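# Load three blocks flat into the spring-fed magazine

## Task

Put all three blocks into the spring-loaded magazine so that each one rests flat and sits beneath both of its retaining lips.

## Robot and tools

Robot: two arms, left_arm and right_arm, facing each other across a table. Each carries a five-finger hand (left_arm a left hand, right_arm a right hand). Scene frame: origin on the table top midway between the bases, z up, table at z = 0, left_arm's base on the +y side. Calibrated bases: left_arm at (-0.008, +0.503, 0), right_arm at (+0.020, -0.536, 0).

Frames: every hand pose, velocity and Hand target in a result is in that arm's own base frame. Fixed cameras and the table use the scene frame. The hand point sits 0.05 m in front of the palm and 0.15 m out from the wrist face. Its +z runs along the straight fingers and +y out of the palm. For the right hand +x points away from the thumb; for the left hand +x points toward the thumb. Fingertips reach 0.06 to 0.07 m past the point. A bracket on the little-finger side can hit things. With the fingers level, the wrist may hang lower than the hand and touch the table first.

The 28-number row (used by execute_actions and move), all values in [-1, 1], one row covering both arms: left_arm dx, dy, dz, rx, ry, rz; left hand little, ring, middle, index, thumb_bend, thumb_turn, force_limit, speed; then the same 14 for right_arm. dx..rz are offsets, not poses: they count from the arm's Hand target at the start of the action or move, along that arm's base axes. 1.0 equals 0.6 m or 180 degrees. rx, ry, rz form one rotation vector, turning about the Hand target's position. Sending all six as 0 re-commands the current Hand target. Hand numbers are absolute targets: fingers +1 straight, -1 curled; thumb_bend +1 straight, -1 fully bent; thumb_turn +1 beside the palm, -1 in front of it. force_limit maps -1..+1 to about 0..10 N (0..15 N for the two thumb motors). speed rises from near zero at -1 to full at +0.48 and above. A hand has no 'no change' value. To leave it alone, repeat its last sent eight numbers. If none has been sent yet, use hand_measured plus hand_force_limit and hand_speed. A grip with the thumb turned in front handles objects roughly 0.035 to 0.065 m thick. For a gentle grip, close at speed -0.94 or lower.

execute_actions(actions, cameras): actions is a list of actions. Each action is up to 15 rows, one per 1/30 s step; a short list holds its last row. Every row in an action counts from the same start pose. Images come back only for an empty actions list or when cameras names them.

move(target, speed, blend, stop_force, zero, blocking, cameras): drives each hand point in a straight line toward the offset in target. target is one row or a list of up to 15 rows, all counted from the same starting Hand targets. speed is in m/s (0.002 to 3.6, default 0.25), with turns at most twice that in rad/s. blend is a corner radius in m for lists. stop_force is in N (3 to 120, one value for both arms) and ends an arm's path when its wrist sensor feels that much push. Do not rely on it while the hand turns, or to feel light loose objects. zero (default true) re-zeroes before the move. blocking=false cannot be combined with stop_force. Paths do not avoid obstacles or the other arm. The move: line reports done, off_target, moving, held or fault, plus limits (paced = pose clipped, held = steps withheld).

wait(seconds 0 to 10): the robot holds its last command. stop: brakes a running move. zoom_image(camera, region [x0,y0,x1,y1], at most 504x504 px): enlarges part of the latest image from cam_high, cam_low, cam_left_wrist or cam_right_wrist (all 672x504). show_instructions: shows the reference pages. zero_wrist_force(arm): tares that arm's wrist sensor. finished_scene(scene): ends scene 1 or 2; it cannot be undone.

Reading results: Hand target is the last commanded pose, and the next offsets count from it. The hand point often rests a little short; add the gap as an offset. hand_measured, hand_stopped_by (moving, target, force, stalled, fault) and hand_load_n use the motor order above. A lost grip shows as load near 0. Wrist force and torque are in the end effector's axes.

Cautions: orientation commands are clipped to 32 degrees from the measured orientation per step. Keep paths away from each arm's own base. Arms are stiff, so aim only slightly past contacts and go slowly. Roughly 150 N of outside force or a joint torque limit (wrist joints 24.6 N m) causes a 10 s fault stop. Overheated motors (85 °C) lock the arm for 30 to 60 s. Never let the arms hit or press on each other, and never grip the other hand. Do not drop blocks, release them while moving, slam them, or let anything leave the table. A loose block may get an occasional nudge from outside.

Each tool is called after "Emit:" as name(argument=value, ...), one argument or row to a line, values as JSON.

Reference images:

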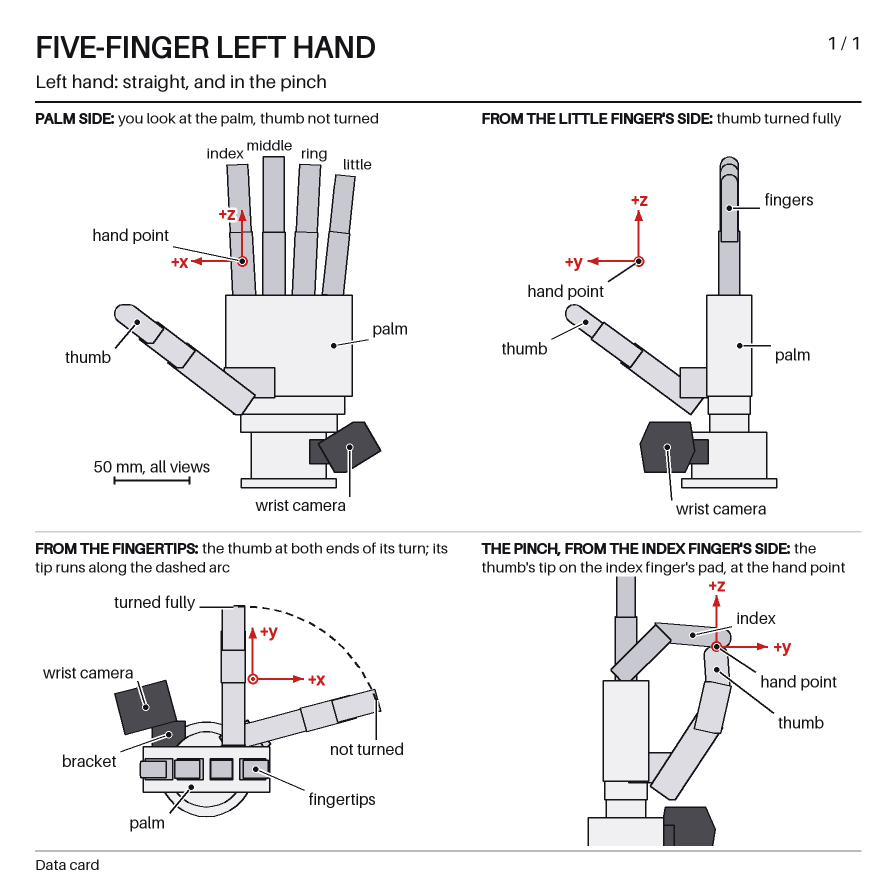

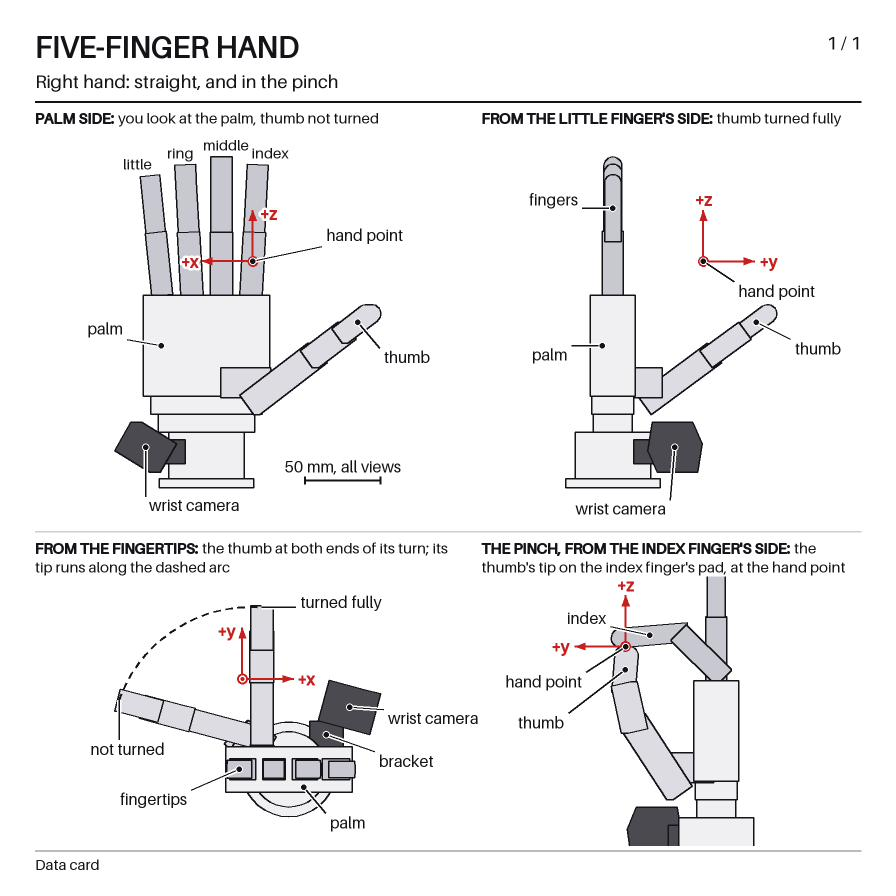

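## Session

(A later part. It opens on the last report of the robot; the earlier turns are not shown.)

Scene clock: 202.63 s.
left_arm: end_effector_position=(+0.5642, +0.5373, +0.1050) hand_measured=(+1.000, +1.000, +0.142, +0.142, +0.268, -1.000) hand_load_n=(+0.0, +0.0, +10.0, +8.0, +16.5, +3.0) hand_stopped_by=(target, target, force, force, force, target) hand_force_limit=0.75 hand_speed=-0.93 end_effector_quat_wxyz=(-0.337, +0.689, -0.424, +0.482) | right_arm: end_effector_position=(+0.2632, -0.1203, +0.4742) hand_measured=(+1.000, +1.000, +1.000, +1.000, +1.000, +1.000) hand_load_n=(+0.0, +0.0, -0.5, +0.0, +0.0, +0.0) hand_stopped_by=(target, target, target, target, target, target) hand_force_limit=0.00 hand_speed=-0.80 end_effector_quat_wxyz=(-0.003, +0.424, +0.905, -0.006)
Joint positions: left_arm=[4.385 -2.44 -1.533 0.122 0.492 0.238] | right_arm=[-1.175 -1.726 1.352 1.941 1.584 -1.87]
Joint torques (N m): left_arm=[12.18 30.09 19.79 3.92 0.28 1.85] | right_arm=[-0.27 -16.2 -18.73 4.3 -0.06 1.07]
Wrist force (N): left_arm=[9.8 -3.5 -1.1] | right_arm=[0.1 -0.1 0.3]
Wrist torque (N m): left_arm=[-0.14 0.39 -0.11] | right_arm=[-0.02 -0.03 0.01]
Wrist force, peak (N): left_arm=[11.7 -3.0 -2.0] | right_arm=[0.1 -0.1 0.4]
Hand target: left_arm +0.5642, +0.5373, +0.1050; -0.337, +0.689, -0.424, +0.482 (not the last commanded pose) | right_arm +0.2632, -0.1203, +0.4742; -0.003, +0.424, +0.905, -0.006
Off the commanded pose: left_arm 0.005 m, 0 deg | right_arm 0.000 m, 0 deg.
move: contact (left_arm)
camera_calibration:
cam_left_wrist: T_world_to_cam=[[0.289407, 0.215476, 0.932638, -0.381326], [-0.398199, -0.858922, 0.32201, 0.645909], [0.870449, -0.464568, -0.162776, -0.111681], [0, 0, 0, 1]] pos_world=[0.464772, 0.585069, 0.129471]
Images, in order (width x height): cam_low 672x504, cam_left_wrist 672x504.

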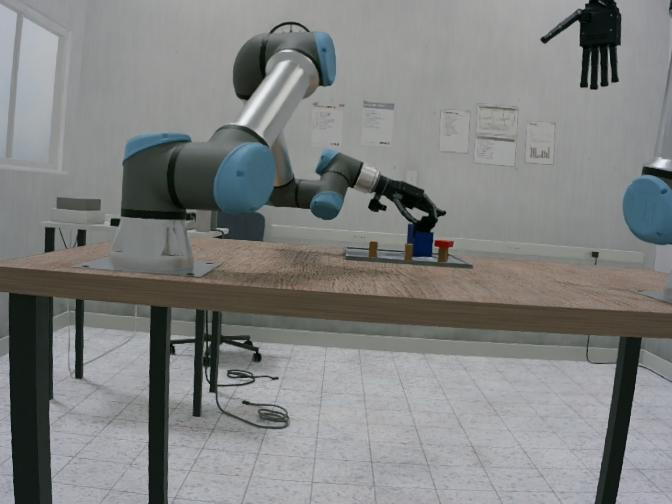

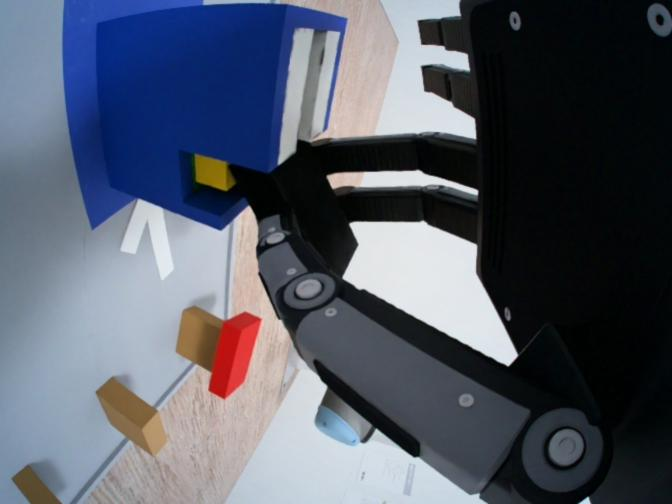

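Emit:
move(
  target=[0.0004,-0.0023,0,0,0,0,1,1,0.05,0.05,-0.12,-1,0.75,-0.93,0,0,0,0,0,0,1,1,1,1,1,1,0,-0.8],
  speed=0.01,
)

Emit:
move(
  target=[0,0,0.0075,0,0,0,1,1,0.05,0.05,-0.12,-1,0.75,-0.93,0,0,0,0,0,0,1,1,1,1,1,1,0,-0.8],
  speed=0.006,
  stop_force=4,
  cameras=["cam_left_wrist","cam_low"],
)

Emit:
zoom_image(
  camera="cam_left_wrist",
  region=[220, 80, 420, 280],
)

Scene clock: 204.00 s.
left_arm: end_effector_position=(+0.5644, +0.5361, +0.1050) hand_measured=(+1.000, +1.000, +0.142, +0.142, +0.268, -1.000) hand_load_n=(+0.0, +0.0, +11.0, +8.0, +16.0, +1.0) hand_stopped_by=(target, target, force, force, force, target) hand_force_limit=0.75 hand_speed=-0.93 end_effector_quat_wxyz=(-0.337, +0.689, -0.424, +0.482) | right_arm: end_effector_position=(+0.2632, -0.1203, +0.4742) hand_measured=(+1.000, +1.000, +1.000, +1.000, +1.000, +1.000) hand_load_n=(+0.0, +0.0, +0.0, +0.0, +0.0, +0.0) hand_stopped_by=(target, target, target, target, target, target) hand_force_limit=0.00 hand_speed=-0.80 end_effector_quat_wxyz=(-0.003, +0.424, +0.905, -0.006)
Joint positions: left_arm=[4.384 -2.439 -1.536 0.125 0.493 0.237] | right_arm=[-1.175 -1.726 1.352 1.941 1.584 -1.87]
Joint torques (N m): left_arm=[-10.31 51.9 6 3.85 1.32 -1.27] | right_arm=[-0.38 -16.77 -18.88 4.51 -0.1 1.11]
Wrist force (N): left_arm=[0.8 -6.8 0.5] | right_arm=[0.1 -0.1 0.2]
Wrist torque (N m): left_arm=[-0.14 0.08 0.27] | right_arm=[-0.03 -0.02 0.01]
Wrist force, peak (N): left_arm=[10.0 -3.6 -1.1] | right_arm=[0.4 -0.2 0.1]
Hand target: left_arm +0.5645, +0.5359, +0.1050; -0.337, +0.689, -0.424, +0.482 | right_arm +0.2632, -0.1203, +0.4742; -0.003, +0.424, +0.905, -0.006
Off the commanded pose: left_arm 0.000 m, 0 deg | right_arm 0.000 m, 0 deg.
move: done

Scene clock: 205.73 s.
left_arm: end_effector_position=(+0.5645, +0.5359, +0.1079) hand_measured=(+1.000, +1.000, +0.142, +0.142, +0.268, -1.000) hand_load_n=(+0.0, +0.0, +11.0, +8.0, +17.0, +2.0) hand_stopped_by=(target, target, force, force, force, target) hand_force_limit=0.75 hand_speed=-0.93 end_effector_quat_wxyz=(-0.337, +0.689, -0.424, +0.482) | right_arm: end_effector_position=(+0.2632, -0.1203, +0.4742) hand_measured=(+1.000, +1.000, +1.000, +1.000, +1.000, +1.000) hand_load_n=(+0.0, +0.0, +0.0, +0.0, -0.5, +0.0) hand_stopped_by=(target, target, target, target, target, target) hand_force_limit=0.00 hand_speed=-0.80 end_effector_quat_wxyz=(-0.003, +0.424, +0.905, -0.006)
Joint positions: left_arm=[4.384 -2.434 -1.536 0.121 0.493 0.237] | right_arm=[-1.175 -1.726 1.352 1.941 1.584 -1.87]
Joint torques (N m): left_arm=[-7.28 31.96 12.92 3.77 1.25 -0.95] | right_arm=[-0.41 -16.98 -19.34 4.36 -0.04 1.17]
Wrist force (N): left_arm=[2.9 -3.9 2.4] | right_arm=[0.2 0.0 0.2]
Wrist torque (N m): left_arm=[-0.07 0.17 0.12] | right_arm=[-0.01 -0.03 0.01]
Wrist force, peak (N): left_arm=[0.9 -7.0 0.6] | right_arm=[0.3 -0.1 0.2]
Hand target: left_arm +0.5645, +0.5359, +0.1079; -0.337, +0.689, -0.424, +0.482 (not the last commanded pose) | right_arm +0.2632, -0.1203, +0.4742; -0.003, +0.424, +0.905, -0.006
Off the commanded pose: left_arm 0.002 m, 0 deg | right_arm 0.000 m, 0 deg.
move: contact (left_arm)
camera_calibration:
cam_left_wrist: T_world_to_cam=[[0.289392, 0.215608, 0.932612, -0.383854], [-0.398269, -0.858842, 0.322137, 0.643822], [0.870422, -0.464655, -0.162672, -0.111984], [0, 0, 0, 1]] pos_world=[0.464972, 0.583669, 0.132372]
Images, in order (width x height): cam_low 672x504, cam_left_wrist 672x504.

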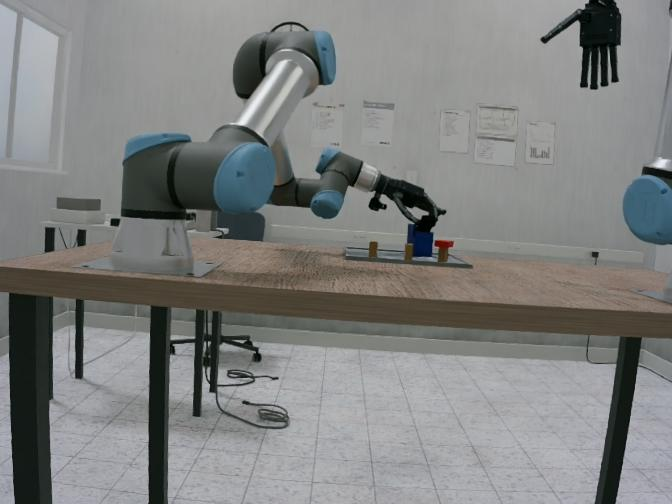

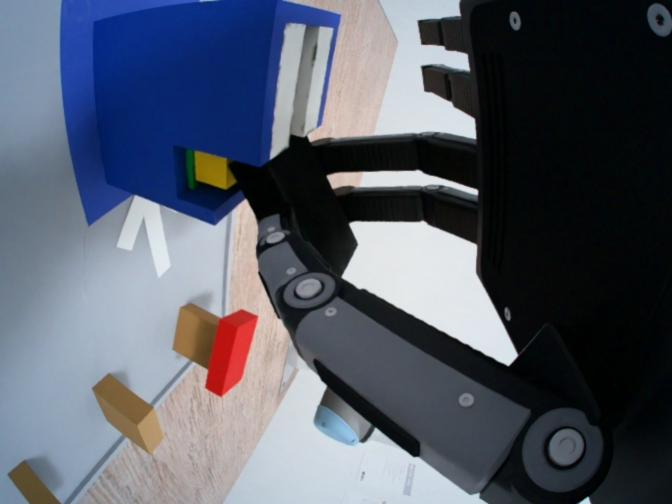

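Scaled by 2.520 from the camera's 672x504 image, which has a finer 960x720 frame.

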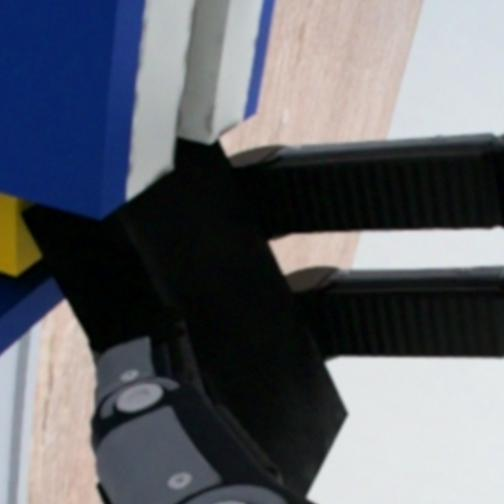

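Emit:
move(
  target=[
    [0,0,-0.0033,0,0,0,1,1,0.05,0.05,-0.12,-1,0.75,-0.93,0,0,0,0,0,0,1,1,1,1,1,1,0,-0.8],
    [-0.00043,0.00246,-0.0033,0,0,0,1,1,0.05,0.05,-0.12,-1,0.75,-0.93,0,0,0,0,0,0,1,1,1,1,1,1,0,-0.8],
  ],
  speed=0.007,
  stop_force=7,
  cameras=["cam_left_wrist","cam_low"],
)

Emit:
zoom_image(
  camera="cam_left_wrist",
  region=[220, 80, 420, 280],
)

Scene clock: 210.10 s.
left_arm: end_effector_position=(+0.5642, +0.5374, +0.1059) hand_measured=(+1.000, +1.000, +0.142, +0.142, +0.268, -1.000) hand_load_n=(+0.0, +0.0, +10.5, +8.0, +16.5, +3.0) hand_stopped_by=(target, target, force, force, force, target) hand_force_limit=0.75 hand_speed=-0.93 end_effector_quat_wxyz=(-0.337, +0.689, -0.424, +0.482) | right_arm: end_effector_position=(+0.2632, -0.1203, +0.4742) hand_measured=(+1.000, +1.000, +1.000, +1.000, +1.000, +1.000) hand_load_n=(+0.0, +0.0, +0.0, +0.0, +0.0, +0.0) hand_stopped_by=(target, target, target, target, target, target) hand_force_limit=0.00 hand_speed=-0.80 end_effector_quat_wxyz=(-0.003, +0.424, +0.905, -0.006)
Joint positions: left_arm=[4.385 -2.439 -1.533 0.121 0.492 0.238] | right_arm=[-1.175 -1.726 1.352 1.941 1.584 -1.87]
Joint torques (N m): left_arm=[15.48 31.2 21.81 0.23 0.27 2.07] | right_arm=[-0.27 -16.97 -19.39 4.34 -0.05 1.17]
Wrist force (N): left_arm=[11.3 -4.9 0.3] | right_arm=[0.0 0.0 0.2]
Wrist torque (N m): left_arm=[-0.19 0.38 -0.05] | right_arm=[-0.02 -0.01 0.00]
Wrist force, peak (N): left_arm=[11.3 -4.9 0.3] | right_arm=[0.1 0.1 0.4]
Hand target: left_arm +0.5642, +0.5373, +0.1059; -0.337, +0.689, -0.424, +0.482 | right_arm +0.2632, -0.1203, +0.4742; -0.003, +0.424, +0.905, -0.006
Off the commanded pose: left_arm 0.000 m, 0 deg | right_arm 0.000 m, 0 deg.
move: contact (left_arm)
camera_calibration:
cam_left_wrist: T_world_to_cam=[[0.289354, 0.215528, 0.932642, -0.382194], [-0.398295, -0.858862, 0.32205, 0.64571], [0.870422, -0.464654, -0.162671, -0.111439], [0, 0, 0, 1]] pos_world=[0.464771, 0.585169, 0.130371]
Images, in order (width x height): cam_low 672x504, cam_left_wrist 672x504.

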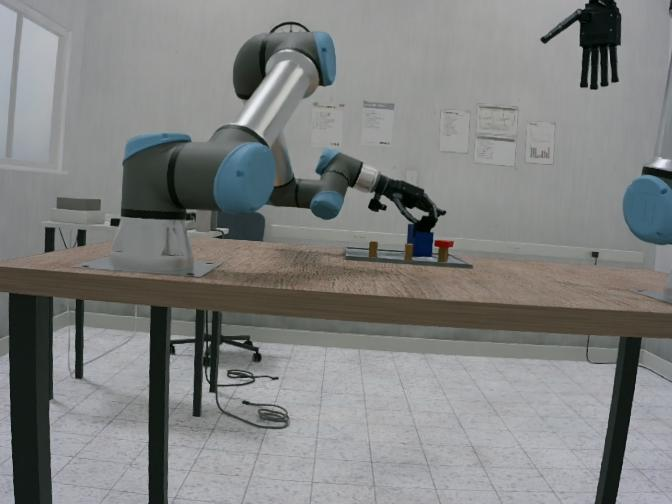

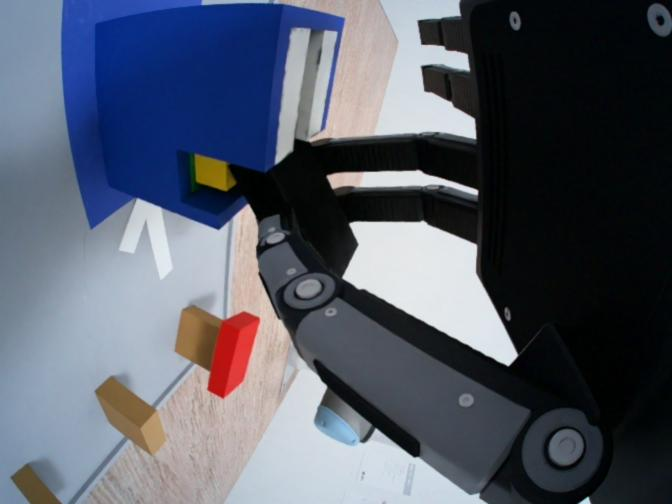

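Scaled by 2.520 from the camera's 672x504 image, which has a finer 960x720 frame.

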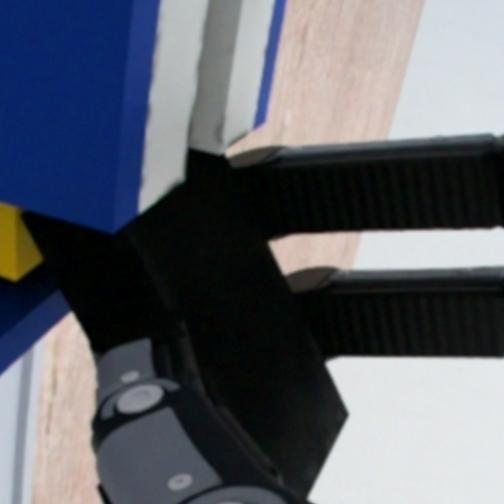

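Emit:
zoom_image(
  camera="cam_left_wrist",
  region=[280, 100, 350, 170],
)

Emit:
zoom_image(
  camera="cam_low",
  region=[412, 210, 440, 238],
)

Scaled by 7.200 from the camera's 672x504 image, which has a finer 960x720 frame.

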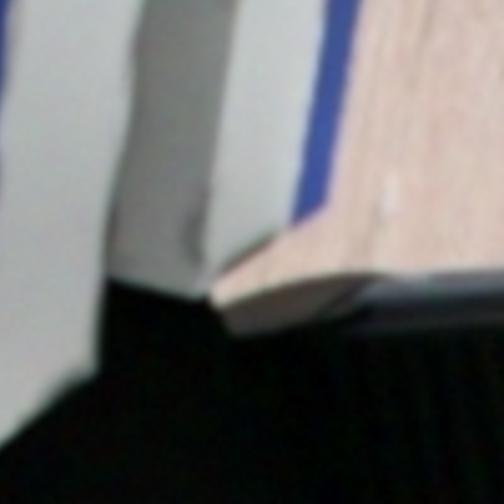

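Scaled by 18.000 from the camera's 672x504 image, which has a finer 960x720 frame.

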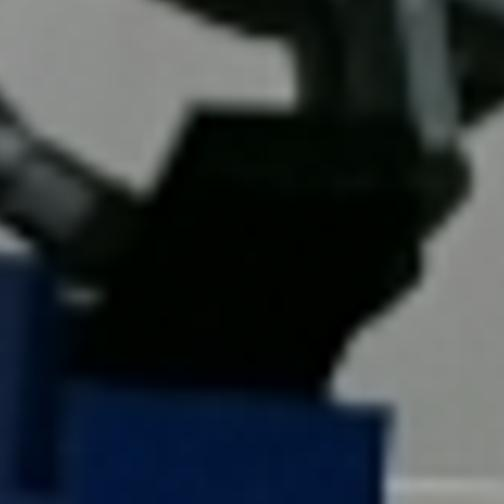

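Emit:
move(
  target=[
    [0.00037,-0.00213,0,0,0,0,1,1,0.05,0.05,-0.12,-1,0.75,-0.93,0,0,0,0,0,0,1,1,1,1,1,1,0,-0.8],
    [-0.00177,-0.0025,0,0,0,0,1,1,0.05,0.05,-0.12,-1,0.75,-0.93,0,0,0,0,0,0,1,1,1,1,1,1,0,-0.8],
  ],
  speed=0.01,
)

Emit:
move(
  target=[-0.00071,0.0041,0,0,0,0,1,1,0.05,0.05,-0.12,-1,0.75,-0.93,0,0,0,0,0,0,1,1,1,1,1,1,0,-0.8],
  speed=0.006,
  stop_force=6,
  cameras=["cam_left_wrist","cam_low"],
)

Emit:
zoom_image(
  camera="cam_left_wrist",
  region=[220, 80, 420, 280],
)

Scene clock: 223.87 s.
left_arm: end_effector_position=(+0.5634, +0.5358, +0.1059) hand_measured=(+1.000, +1.000, +0.144, +0.142, +0.268, -1.000) hand_load_n=(+0.0, +0.0, +11.5, +8.0, +15.5, +1.0) hand_stopped_by=(target, target, force, force, force, target) hand_force_limit=0.75 hand_speed=-0.93 end_effector_quat_wxyz=(-0.337, +0.689, -0.424, +0.482) | right_arm: end_effector_position=(+0.2632, -0.1203, +0.4742) hand_measured=(+1.000, +1.000, +1.000, +1.000, +1.000, +1.000) hand_load_n=(+0.0, +0.0, +0.0, +0.0, +0.0, +0.0) hand_stopped_by=(target, target, target, target, target, target) hand_force_limit=0.00 hand_speed=-0.80 end_effector_quat_wxyz=(-0.003, +0.424, +0.905, -0.006)
Joint positions: left_arm=[4.385 -2.436 -1.539 0.123 0.492 0.239] | right_arm=[-1.175 -1.726 1.352 1.941 1.584 -1.87]
Joint torques (N m): left_arm=[11.86 51.62 7.11 2.84 -1.7 1.57] | right_arm=[-0.23 -16.89 -19.3 4.37 -0.05 1.15]
Wrist force (N): left_arm=[2.3 -6.9 1.6] | right_arm=[0.1 -0.2 0.2]
Wrist torque (N m): left_arm=[-0.14 0.17 0.11] | right_arm=[-0.04 -0.02 0.00]
Wrist force, peak (N): left_arm=[11.5 -4.8 0.3] | right_arm=[0.2 0.2 0.5]
Hand target: left_arm +0.5632, +0.5358, +0.1059; -0.337, +0.689, -0.424, +0.482 | right_arm +0.2632, -0.1203, +0.4742; -0.003, +0.424, +0.905, -0.006
Off the commanded pose: left_arm 0.000 m, 0 deg | right_arm 0.000 m, 0 deg.
move: done

Scene clock: 225.27 s.
left_arm: end_effector_position=(+0.5628, +0.5383, +0.1059) hand_measured=(+1.000, +1.000, +0.144, +0.142, +0.268, -1.000) hand_load_n=(+0.0, +0.0, +10.5, +8.0, +16.5, +2.5) hand_stopped_by=(target, target, force, force, force, target) hand_force_limit=0.75 hand_speed=-0.93 end_effector_quat_wxyz=(-0.337, +0.689, -0.424, +0.482) | right_arm: end_effector_position=(+0.2632, -0.1203, +0.4742) hand_measured=(+1.000, +1.000, +1.000, +1.000, +1.000, +1.000) hand_load_n=(+0.0, +0.0, +0.0, +0.0, +0.0, +0.0) hand_stopped_by=(target, target, target, target, target, target) hand_force_limit=0.00 hand_speed=-0.80 end_effector_quat_wxyz=(-0.003, +0.424, +0.905, -0.006)
Joint positions: left_arm=[4.387 -2.438 -1.533 0.117 0.49 0.242] | right_arm=[-1.175 -1.726 1.352 1.941 1.584 -1.87]
Joint torques (N m): left_arm=[12.76 32.21 22.75 -0.21 -1.89 1.65] | right_arm=[-0.1 -17.17 -18.91 4.33 -0.05 1.16]
Wrist force (N): left_arm=[4.1 -4.5 1.4] | right_arm=[0.1 -0.1 0.1]
Wrist torque (N m): left_arm=[-0.12 0.16 -0.01] | right_arm=[-0.02 -0.02 0.01]
Wrist force, peak (N): left_arm=[2.2 -7.0 2.3] | right_arm=[0.0 -0.1 0.4]
Hand target: left_arm +0.5628, +0.5383, +0.1059; -0.337, +0.689, -0.424, +0.482 | right_arm +0.2632, -0.1203, +0.4742; -0.003, +0.424, +0.905, -0.006
Off the commanded pose: left_arm 0.000 m, 0 deg | right_arm 0.000 m, 0 deg.
move: done
camera_calibration:
cam_left_wrist: T_world_to_cam=[[0.289354, 0.215528, 0.932642, -0.381954], [-0.398295, -0.858862, 0.32205, 0.645885], [0.870422, -0.464654, -0.162671, -0.109715], [0, 0, 0, 1]] pos_world=[0.463271, 0.586069, 0.130371]
Images, in order (width x height): cam_low 672x504, cam_left_wrist 672x504.

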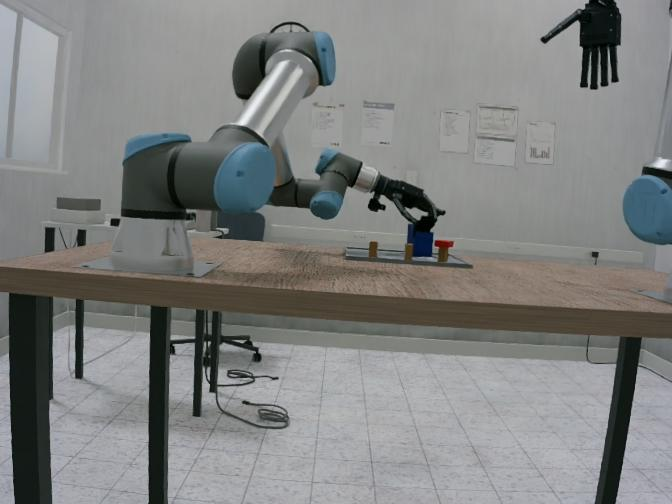

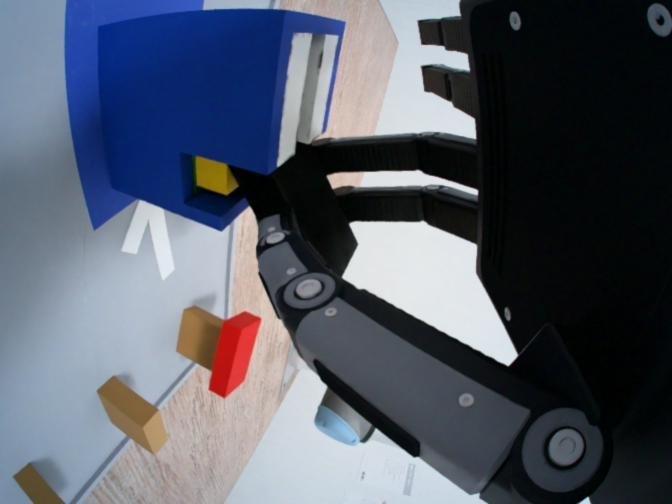

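Scaled by 2.520 from the camera's 672x504 image, which has a finer 960x720 frame.

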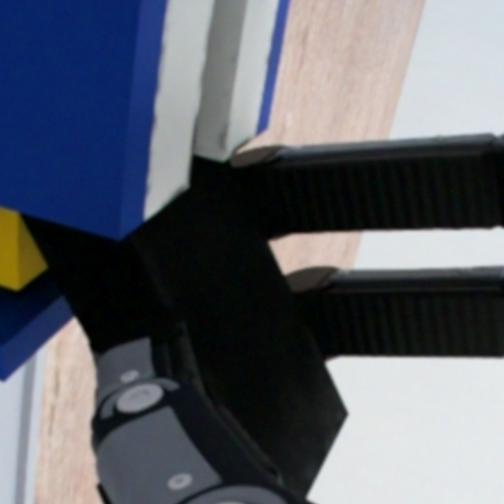

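Emit:
move(
  target=[0.002,-0.00675,-0.0112,0.0602,0.0104,0,1,1,0.05,0.05,-0.12,-1,0.75,-0.93,0,0,0,0,0,0,1,1,1,1,1,1,0,-0.8],
  speed=0.06,
  cameras=["cam_left_wrist","cam_low"],
)

Emit:
zoom_image(
  camera="cam_left_wrist",
  region=[220, 80, 420, 280],
)

Scene clock: 228.23 s.
left_arm: end_effector_position=(+0.5639, +0.5343, +0.0992) hand_measured=(+1.000, +1.000, +0.144, +0.142, +0.268, -1.000) hand_load_n=(+0.0, +0.0, +9.0, +7.5, +18.0, +4.0) hand_stopped_by=(target, target, force, force, force, target) hand_force_limit=0.75 hand_speed=-0.93 end_effector_quat_wxyz=(-0.394, +0.662, -0.473, +0.429) | right_arm: end_effector_position=(+0.2632, -0.1203, +0.4742) hand_measured=(+1.000, +1.000, +1.000, +1.000, +1.000, +1.000) hand_load_n=(+0.0, +0.0, +0.0, +0.0, +0.0, +0.0) hand_stopped_by=(target, target, target, target, target, target) hand_force_limit=0.00 hand_speed=-0.80 end_effector_quat_wxyz=(-0.003, +0.424, +0.905, -0.006)
Joint positions: left_arm=[4.366 -2.41 -1.59 0.212 0.565 0.358] | right_arm=[-1.175 -1.726 1.352 1.941 1.584 -1.87]
Joint torques (N m): left_arm=[-12.36 51.06 8.48 3.16 2.18 1.77] | right_arm=[-0.55 -17.08 -19.29 4.36 0.08 1.13]
Wrist force (N): left_arm=[3.1 -5.1 -3.9] | right_arm=[0.1 -0.1 0.2]
Wrist torque (N m): left_arm=[-0.16 0.01 -0.01] | right_arm=[-0.02 -0.02 0.01]
Wrist force, peak (N): left_arm=[3.4 -5.9 -3.8] | right_arm=[0.2 -0.2 0.4]
Hand target: left_arm +0.5640, +0.5343, +0.0992; -0.394, +0.662, -0.473, +0.429 | right_arm +0.2632, -0.1203, +0.4742; -0.003, +0.424, +0.905, -0.006
Off the commanded pose: left_arm 0.000 m, 0 deg | right_arm 0.000 m, 0 deg.
move: done
camera_calibration:
cam_left_wrist: T_world_to_cam=[[0.320052, 0.0379254, 0.946641, -0.299002], [-0.390308, -0.905185, 0.168225, 0.680643], [0.863265, -0.423323, -0.274904, -0.120627], [0, 0, 0, 1]] pos_world=[0.46549, 0.576383, 0.135386]
Images, in order (width x height): cam_low 672x504, cam_left_wrist 672x504.

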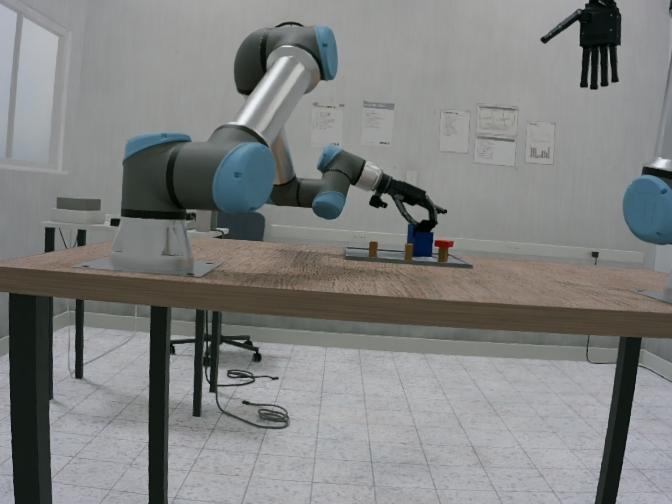

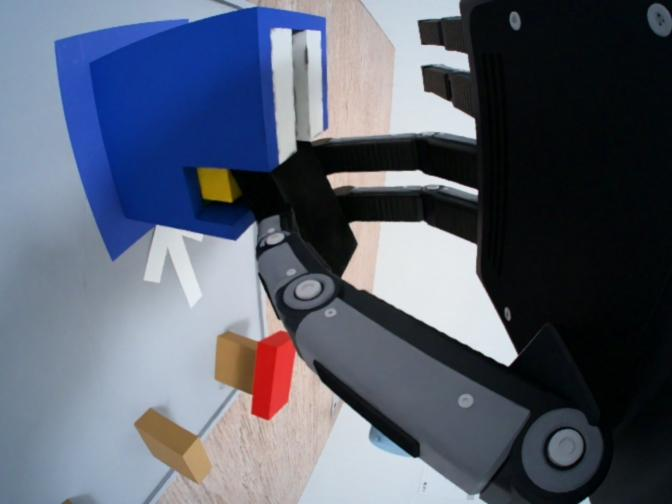

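Scaled by 2.520 from the camera's 672x504 image, which has a finer 960x720 frame.

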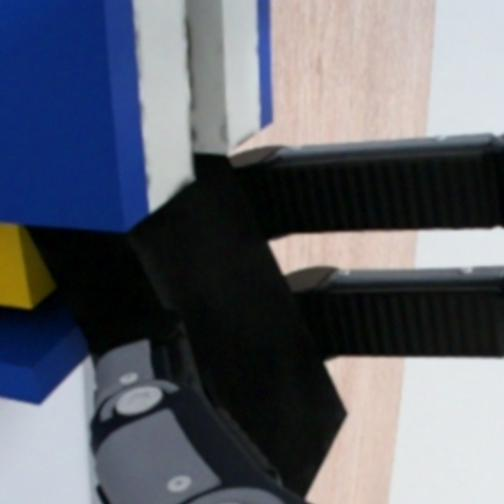

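Emit:
move(
  target=[-0.0002,-0.0041,-0.0083,0.0493,0.0085,0,1,1,0.05,0.05,-0.12,-1,0.75,-0.93,0,0,0,0,0,0,1,1,1,1,1,1,0,-0.8],
  speed=0.06,
  cameras=["cam_left_wrist","cam_low"],
)

Emit:
zoom_image(
  camera="cam_left_wrist",
  region=[220, 80, 420, 280],
)

Scene clock: 230.63 s.
left_arm: end_effector_position=(+0.5638, +0.5318, +0.0942) hand_measured=(+1.000, +1.000, +0.144, +0.142, +0.268, -1.000) hand_load_n=(+0.0, +0.0, +11.0, +7.5, +17.0, +1.5) hand_stopped_by=(target, target, force, force, force, target) hand_force_limit=0.75 hand_speed=-0.93 end_effector_quat_wxyz=(-0.437, +0.635, -0.510, +0.382) | right_arm: end_effector_position=(+0.2632, -0.1203, +0.4742) hand_measured=(+1.000, +1.000, +1.000, +1.000, +1.000, +1.000) hand_load_n=(+0.0, +0.0, +0.0, +0.0, +0.0, +0.0) hand_stopped_by=(target, target, target, target, target, target) hand_force_limit=0.00 hand_speed=-0.80 end_effector_quat_wxyz=(-0.003, +0.424, +0.905, -0.006)
Joint positions: left_arm=[4.347 -2.392 -1.635 0.297 0.626 0.454] | right_arm=[-1.175 -1.726 1.352 1.941 1.584 -1.87]
Joint torques (N m): left_arm=[-11.26 50.62 4.13 3.13 2.28 1.23] | right_arm=[-0.24 -17.34 -18.69 4.41 -0.07 1.14]
Wrist force (N): left_arm=[1.3 -7.0 0.7] | right_arm=[0.0 -0.1 0.0]
Wrist torque (N m): left_arm=[-0.14 0.15 0.08] | right_arm=[-0.02 0.00 0.00]
Wrist force, peak (N): left_arm=[2.7 -5.5 -4.3] | right_arm=[0.1 -0.2 0.4]
Hand target: left_arm +0.5638, +0.5318, +0.0942; -0.437, +0.635, -0.510, +0.382 | right_arm +0.2632, -0.1203, +0.4742; -0.003, +0.424, +0.905, -0.006
Off the commanded pose: left_arm 0.000 m, 0 deg | right_arm 0.000 m, 0 deg.
move: done
camera_calibration:
cam_left_wrist: T_world_to_cam=[[0.345231, -0.1079, 0.932295, -0.229452], [-0.387549, -0.92111, 0.0369049, 0.698423], [0.854764, -0.37405, -0.359812, -0.136385], [0, 0, 0, 1]] pos_world=[0.466464, 0.567552, 0.139069]
Images, in order (width x height): cam_low 672x504, cam_left_wrist 672x504.

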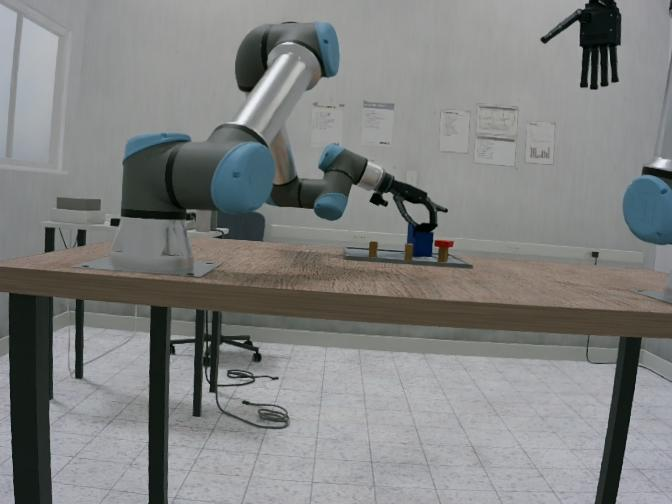

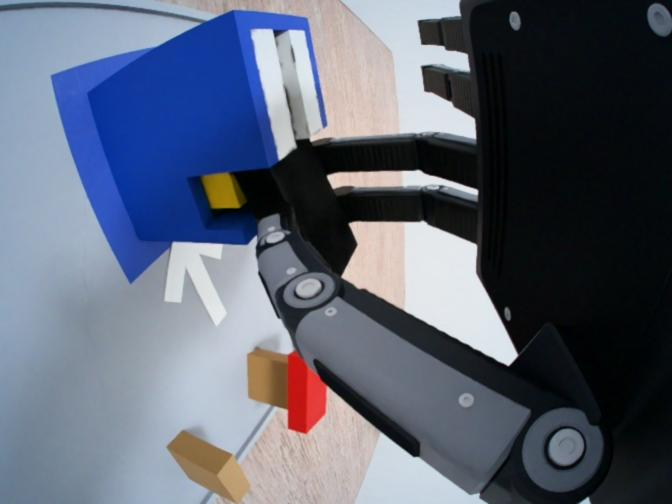

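Scaled by 2.520 from the camera's 672x504 image, which has a finer 960x720 frame.

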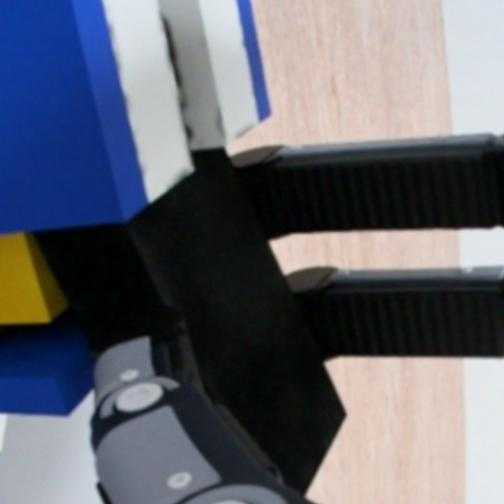

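Emit:
move(
  target=[0.0003,-0.0018,-0.0045,0.0328,0.0057,0,1,1,0.05,0.05,-0.12,-1,0.75,-0.93,0,0,0,0,0,0,1,1,1,1,1,1,0,-0.8],
  speed=0.06,
)

Emit:
move(
  target=[-0.00129,0.00739,0,0,0,0,1,1,0.05,0.05,-0.12,-1,0.75,-0.93,0,0,0,0,0,0,1,1,1,1,1,1,0,-0.8],
  speed=0.007,
  stop_force=8,
  cameras=["cam_left_wrist","cam_low"],
)

Emit:
zoom_image(
  camera="cam_left_wrist",
  region=[220, 80, 420, 280],
)

Emit:
zoom_image(
  camera="cam_low",
  region=[405, 205, 440, 240],
)

Scene clock: 233.33 s.
left_arm: end_effector_position=(+0.5640, +0.5307, +0.0915) hand_measured=(+1.000, +1.000, +0.144, +0.142, +0.268, -1.000) hand_load_n=(+0.0, +0.0, +10.5, +7.0, +18.0, +1.5) hand_stopped_by=(target, target, force, force, force, target) hand_force_limit=0.75 hand_speed=-0.93 end_effector_quat_wxyz=(-0.465, +0.615, -0.532, +0.350) | right_arm: end_effector_position=(+0.2632, -0.1203, +0.4742) hand_measured=(+1.000, +1.000, +1.000, +1.000, +1.000, +1.000) hand_load_n=(+0.0, +0.0, +0.0, +0.0, +0.0, +0.0) hand_stopped_by=(target, target, target, target, target, target) hand_force_limit=0.00 hand_speed=-0.80 end_effector_quat_wxyz=(-0.003, +0.424, +0.905, -0.006)
Joint positions: left_arm=[4.334 -2.384 -1.663 0.355 0.666 0.518] | right_arm=[-1.175 -1.726 1.352 1.941 1.584 -1.87]
Joint torques (N m): left_arm=[-9.05 51.61 5.35 3.73 2.26 2.03] | right_arm=[-0.42 -17.35 -18.62 4.34 -0.09 1.08]
Wrist force (N): left_arm=[1.0 -4.7 1.7] | right_arm=[0.2 -0.1 0.3]
Wrist torque (N m): left_arm=[-0.03 0.12 -0.01] | right_arm=[-0.03 -0.04 0.01]
Wrist force, peak (N): left_arm=[1.5 -7.2 1.0] | right_arm=[0.2 0.0 0.4]
Hand target: left_arm +0.5640, +0.5307, +0.0915; -0.465, +0.615, -0.533, +0.350 | right_arm +0.2632, -0.1203, +0.4742; -0.003, +0.424, +0.905, -0.006
Off the commanded pose: left_arm 0.000 m, 0 deg | right_arm 0.000 m, 0 deg.
move: done

Scene clock: 234.93 s.
left_arm: end_effector_position=(+0.5632, +0.5351, +0.0915) hand_measured=(+1.000, +1.000, +0.144, +0.142, +0.268, -1.000) hand_load_n=(+0.0, +0.0, +9.0, +7.5, +19.5, +4.0) hand_stopped_by=(target, target, force, force, force, target) hand_force_limit=0.75 hand_speed=-0.93 end_effector_quat_wxyz=(-0.465, +0.615, -0.533, +0.350) | right_arm: end_effector_position=(+0.2632, -0.1203, +0.4742) hand_measured=(+1.000, +1.000, +1.000, +1.000, +1.000, +1.000) hand_load_n=(+0.0, +0.0, +0.0, +0.0, +0.0, +0.0) hand_stopped_by=(target, target, target, target, target, target) hand_force_limit=0.00 hand_speed=-0.80 end_effector_quat_wxyz=(-0.003, +0.424, +0.905, -0.006)
Joint positions: left_arm=[4.338 -2.388 -1.653 0.346 0.663 0.522] | right_arm=[-1.175 -1.726 1.352 1.941 1.584 -1.87]
Joint torques (N m): left_arm=[15.89 34.66 25.24 0.72 -1.7 1.76] | right_arm=[-0.2 -17.43 -18.86 4.33 -0.07 1.22]
Wrist force (N): left_arm=[5.3 1.6 3.5] | right_arm=[-0.1 0.1 0.1]
Wrist torque (N m): left_arm=[0.05 0.19 -0.25] | right_arm=[0.01 0.01 0.00]
Wrist force, peak (N): left_arm=[5.3 1.8 3.7] | right_arm=[0.3 -0.1 0.3]
Hand target: left_arm +0.5632, +0.5351, +0.0915; -0.465, +0.615, -0.533, +0.350 | right_arm +0.2632, -0.1203, +0.4742; -0.003, +0.424, +0.905, -0.006
Off the commanded pose: left_arm 0.000 m, 0 deg | right_arm 0.000 m, 0 deg.
move: done
camera_calibration:
cam_left_wrist: T_world_to_cam=[[0.361801, -0.203487, 0.909776, -0.182486], [-0.38768, -0.920344, -0.0516778, 0.709196], [0.847823, -0.334005, -0.411869, -0.148306], [0, 0, 0, 1]] pos_world=[0.466702, 0.566036, 0.141588]
Images, in order (width x height): cam_low 672x504, cam_left_wrist 672x504.

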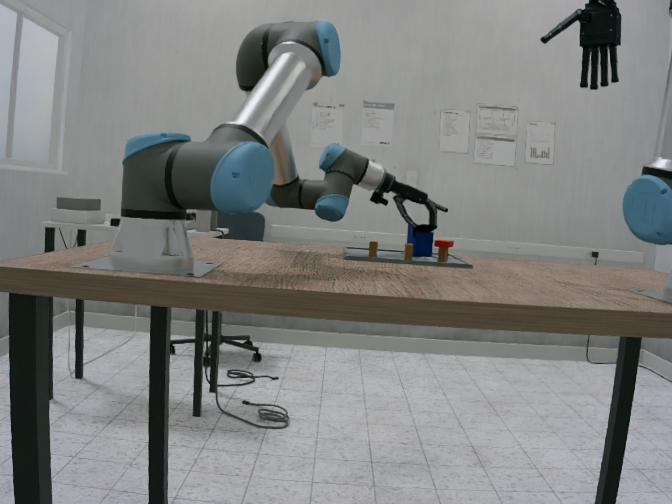

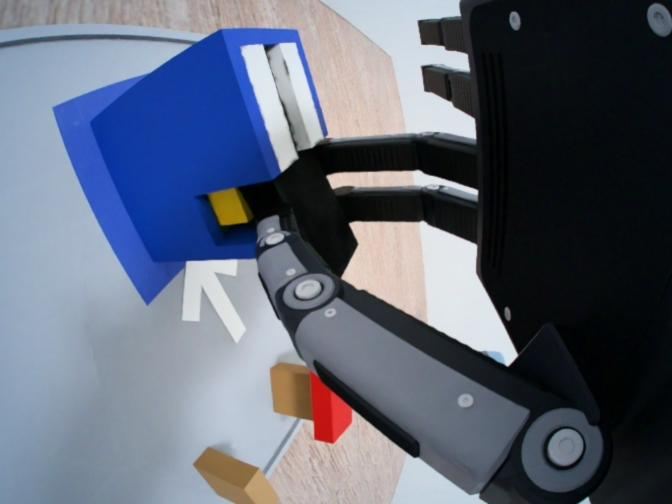

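Scaled by 2.520 from the camera's 672x504 image, which has a finer 960x720 frame.

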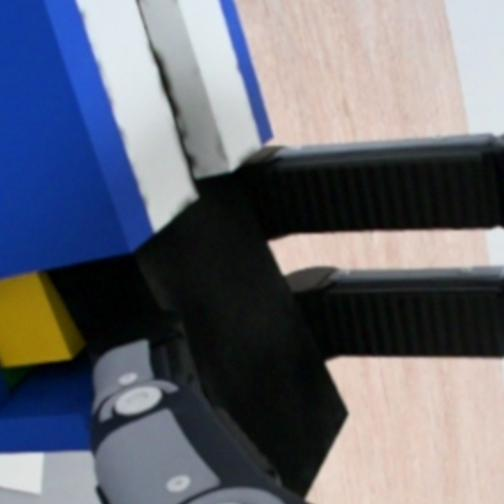

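Scaled by 14.400 from the camera's 672x504 image, which has a finer 960x720 frame.

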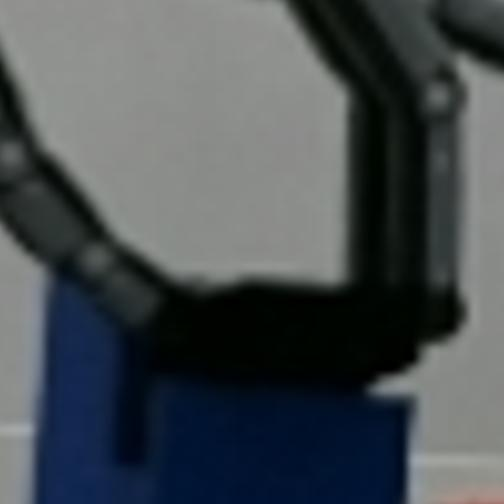

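Emit:
move(
  target=[0,0,0,0,0,0,1,1,0.144,0.142,0.36,-1,0.85,-0.9,0,0,0,0,0,0,1,1,1,1,1,1,0,-0.8],
  speed=0.05,
  cameras=["cam_low"],
)

Emit:
zoom_image(
  camera="cam_low",
  region=[405, 205, 440, 240],
)

Scene clock: 236.43 s.
left_arm: end_effector_position=(+0.5632, +0.5352, +0.0915) hand_measured=(+1.000, +1.000, +0.146, +0.142, +0.360, -1.000) hand_load_n=(+0.0, +0.0, +3.0, +0.0, +0.0, +0.0) hand_stopped_by=(target, target, target, target, target, target) hand_force_limit=0.85 hand_speed=-0.90 end_effector_quat_wxyz=(-0.465, +0.615, -0.533, +0.350) | right_arm: end_effector_position=(+0.2632, -0.1203, +0.4742) hand_measured=(+1.000, +1.000, +1.000, +1.000, +1.000, +1.000) hand_load_n=(+0.0, +0.0, +0.0, +0.0, +0.0, +0.0) hand_stopped_by=(target, target, target, target, target, target) hand_force_limit=0.00 hand_speed=-0.80 end_effector_quat_wxyz=(-0.003, +0.424, +0.905, -0.006)
Joint positions: left_arm=[4.338 -2.388 -1.653 0.346 0.663 0.522] | right_arm=[-1.175 -1.726 1.352 1.941 1.584 -1.87]
Joint torques (N m): left_arm=[10.75 32.86 19.33 0.94 -1.62 1.27] | right_arm=[-0.29 -17.19 -19.25 4.39 -0.04 1.2]
Wrist force (N): left_arm=[0.7 -2.7 4.9] | right_arm=[-0.1 0.0 0.2]
Wrist torque (N m): left_arm=[-0.03 0.21 -0.07] | right_arm=[-0.01 0.01 0.00]
Wrist force, peak (N): left_arm=[5.4 1.9 3.6] | right_arm=[0.0 -0.1 0.4]
Hand target: left_arm +0.5632, +0.5351, +0.0915; -0.465, +0.615, -0.533, +0.350 | right_arm +0.2632, -0.1203, +0.4742; -0.003, +0.424, +0.905, -0.006
Off the commanded pose: left_arm 0.000 m, 0 deg | right_arm 0.000 m, 0 deg.
move: done
Images, in order (width x height): cam_low 672x504.

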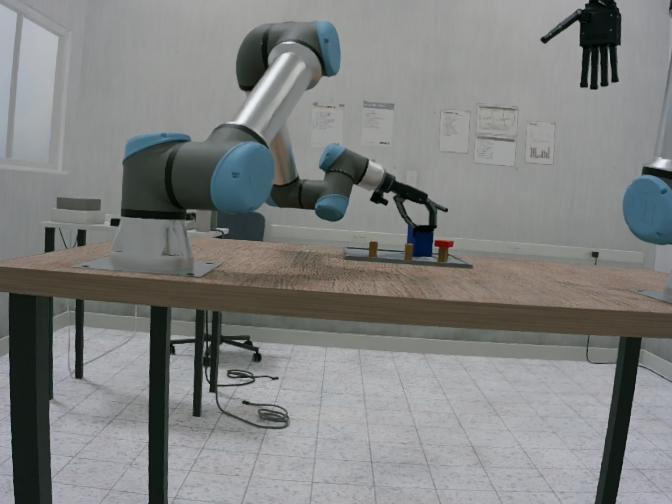

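Scaled by 14.400 from the camera's 672x504 image, which has a finer 960x720 frame.

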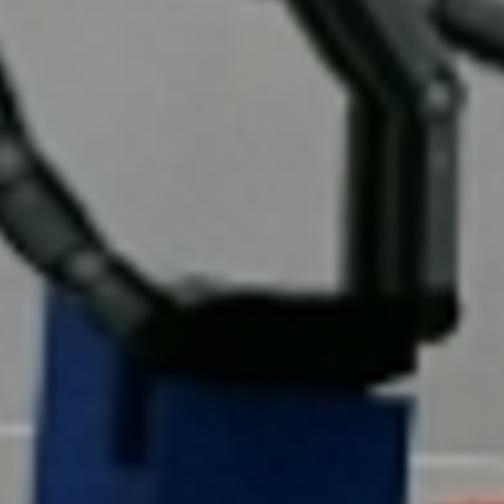

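Emit:
move(
  target=[
    [0.00028,-0.00164,0,0,0,0,1,1,0.3,0.3,0.45,-1,0.85,-0.8,0,0,0,0,0,0,1,1,1,1,1,1,0,-0.8],
    [0.00028,-0.00164,0.0833,0,0,0,1,1,0.3,0.3,0.45,-1,0.85,-0.8,0,0,0,0,0,0,1,1,1,1,1,1,0,-0.8],
    [-0.0147,-0.0595,0.0833,-0.0239,0.0087,0.0056,1,1,1,0,1,1,0.85,0,0,0,0,0,0,0,1,1,1,1,1,1,0,-0.8],
  ],
  speed=[0.02,0.08,0.15],
  cameras=["cam_left_wrist","cam_low"],
)

Emit:
zoom_image(
  camera="cam_low",
  region=[405, 205, 440, 240],
)

Scene clock: 242.00 s.
left_arm: end_effector_position=(+0.5544, +0.4994, +0.1415) hand_measured=(+1.000, +1.000, +1.000, +0.000, +1.000, +1.000) hand_load_n=(+0.0, +0.0, +0.0, +0.0, +0.0, +0.0) hand_stopped_by=(target, target, target, target, target, target) hand_force_limit=0.85 hand_speed=0.00 end_effector_quat_wxyz=(-0.437, +0.641, -0.520, +0.357) | right_arm: end_effector_position=(+0.2632, -0.1203, +0.4742) hand_measured=(+1.000, +1.000, +1.000, +1.000, +1.000, +1.000) hand_load_n=(+0.0, +0.0, +0.0, +0.0, +0.0, +0.0) hand_stopped_by=(target, target, target, target, target, target) hand_force_limit=0.00 hand_speed=-0.80 end_effector_quat_wxyz=(-0.003, +0.424, +0.905, -0.006)
Joint positions: left_arm=[4.327 -2.23 -1.751 0.229 0.685 0.493] | right_arm=[-1.175 -1.726 1.352 1.941 1.584 -1.87]
Joint torques (N m): left_arm=[-10.38 49.15 7.94 0.35 0.41 -1.5] | right_arm=[-0.22 -17.49 -18.81 4.33 -0.03 1.14]
Wrist force (N): left_arm=[-0.4 -1.7 2.2] | right_arm=[0.0 0.0 0.1]
Wrist torque (N m): left_arm=[-0.06 0.13 0.08] | right_arm=[0.00 -0.01 0.00]
Wrist force, peak (N): left_arm=[1.0 -3.0 5.4] | right_arm=[-0.1 0.1 0.4]
Hand target: left_arm +0.5544, +0.4994, +0.1415; -0.437, +0.641, -0.520, +0.357 | right_arm +0.2632, -0.1203, +0.4742; -0.003, +0.424, +0.905, -0.006
Off the commanded pose: left_arm 0.000 m, 0 deg | right_arm 0.000 m, 0 deg.
move: done
camera_calibration:
cam_left_wrist: T_world_to_cam=[[0.389695, -0.128437, 0.911944, -0.285219], [-0.371667, -0.92794, 0.0281326, 0.659116], [0.842616, -0.349903, -0.409349, -0.121681], [0, 0, 0, 1]] pos_world=[0.458651, 0.53241, 0.191751]
Images, in order (width x height): cam_low 672x504, cam_left_wrist 672x504.

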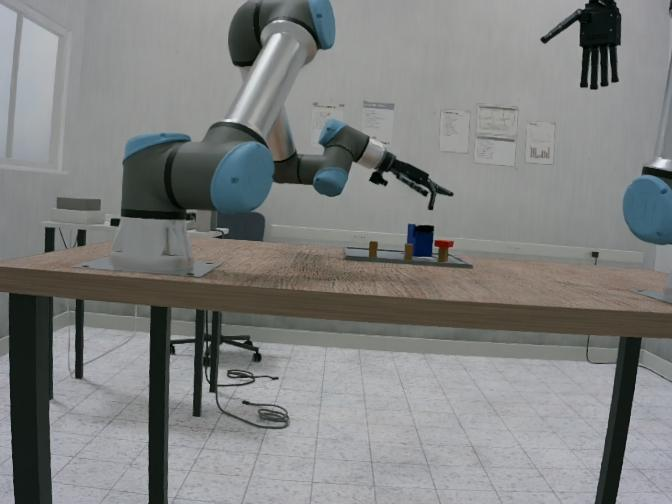

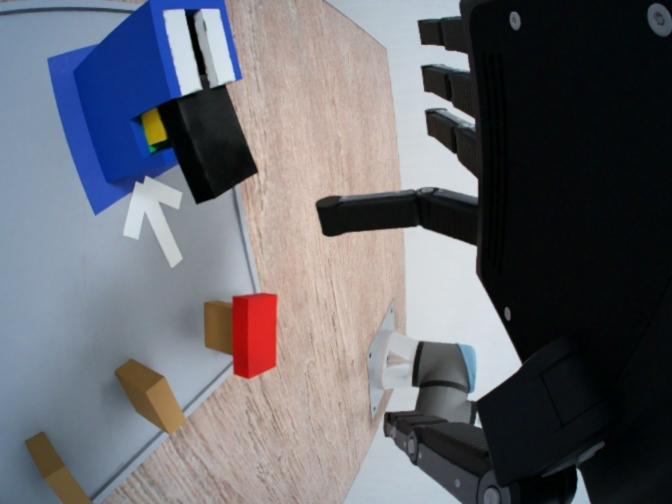

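Scaled by 14.400 from the camera's 672x504 image, which has a finer 960x720 frame.

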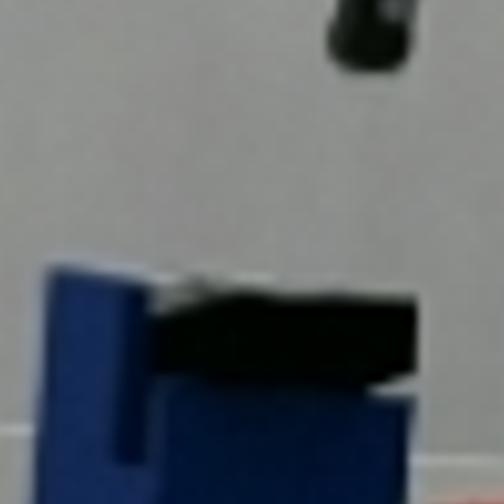

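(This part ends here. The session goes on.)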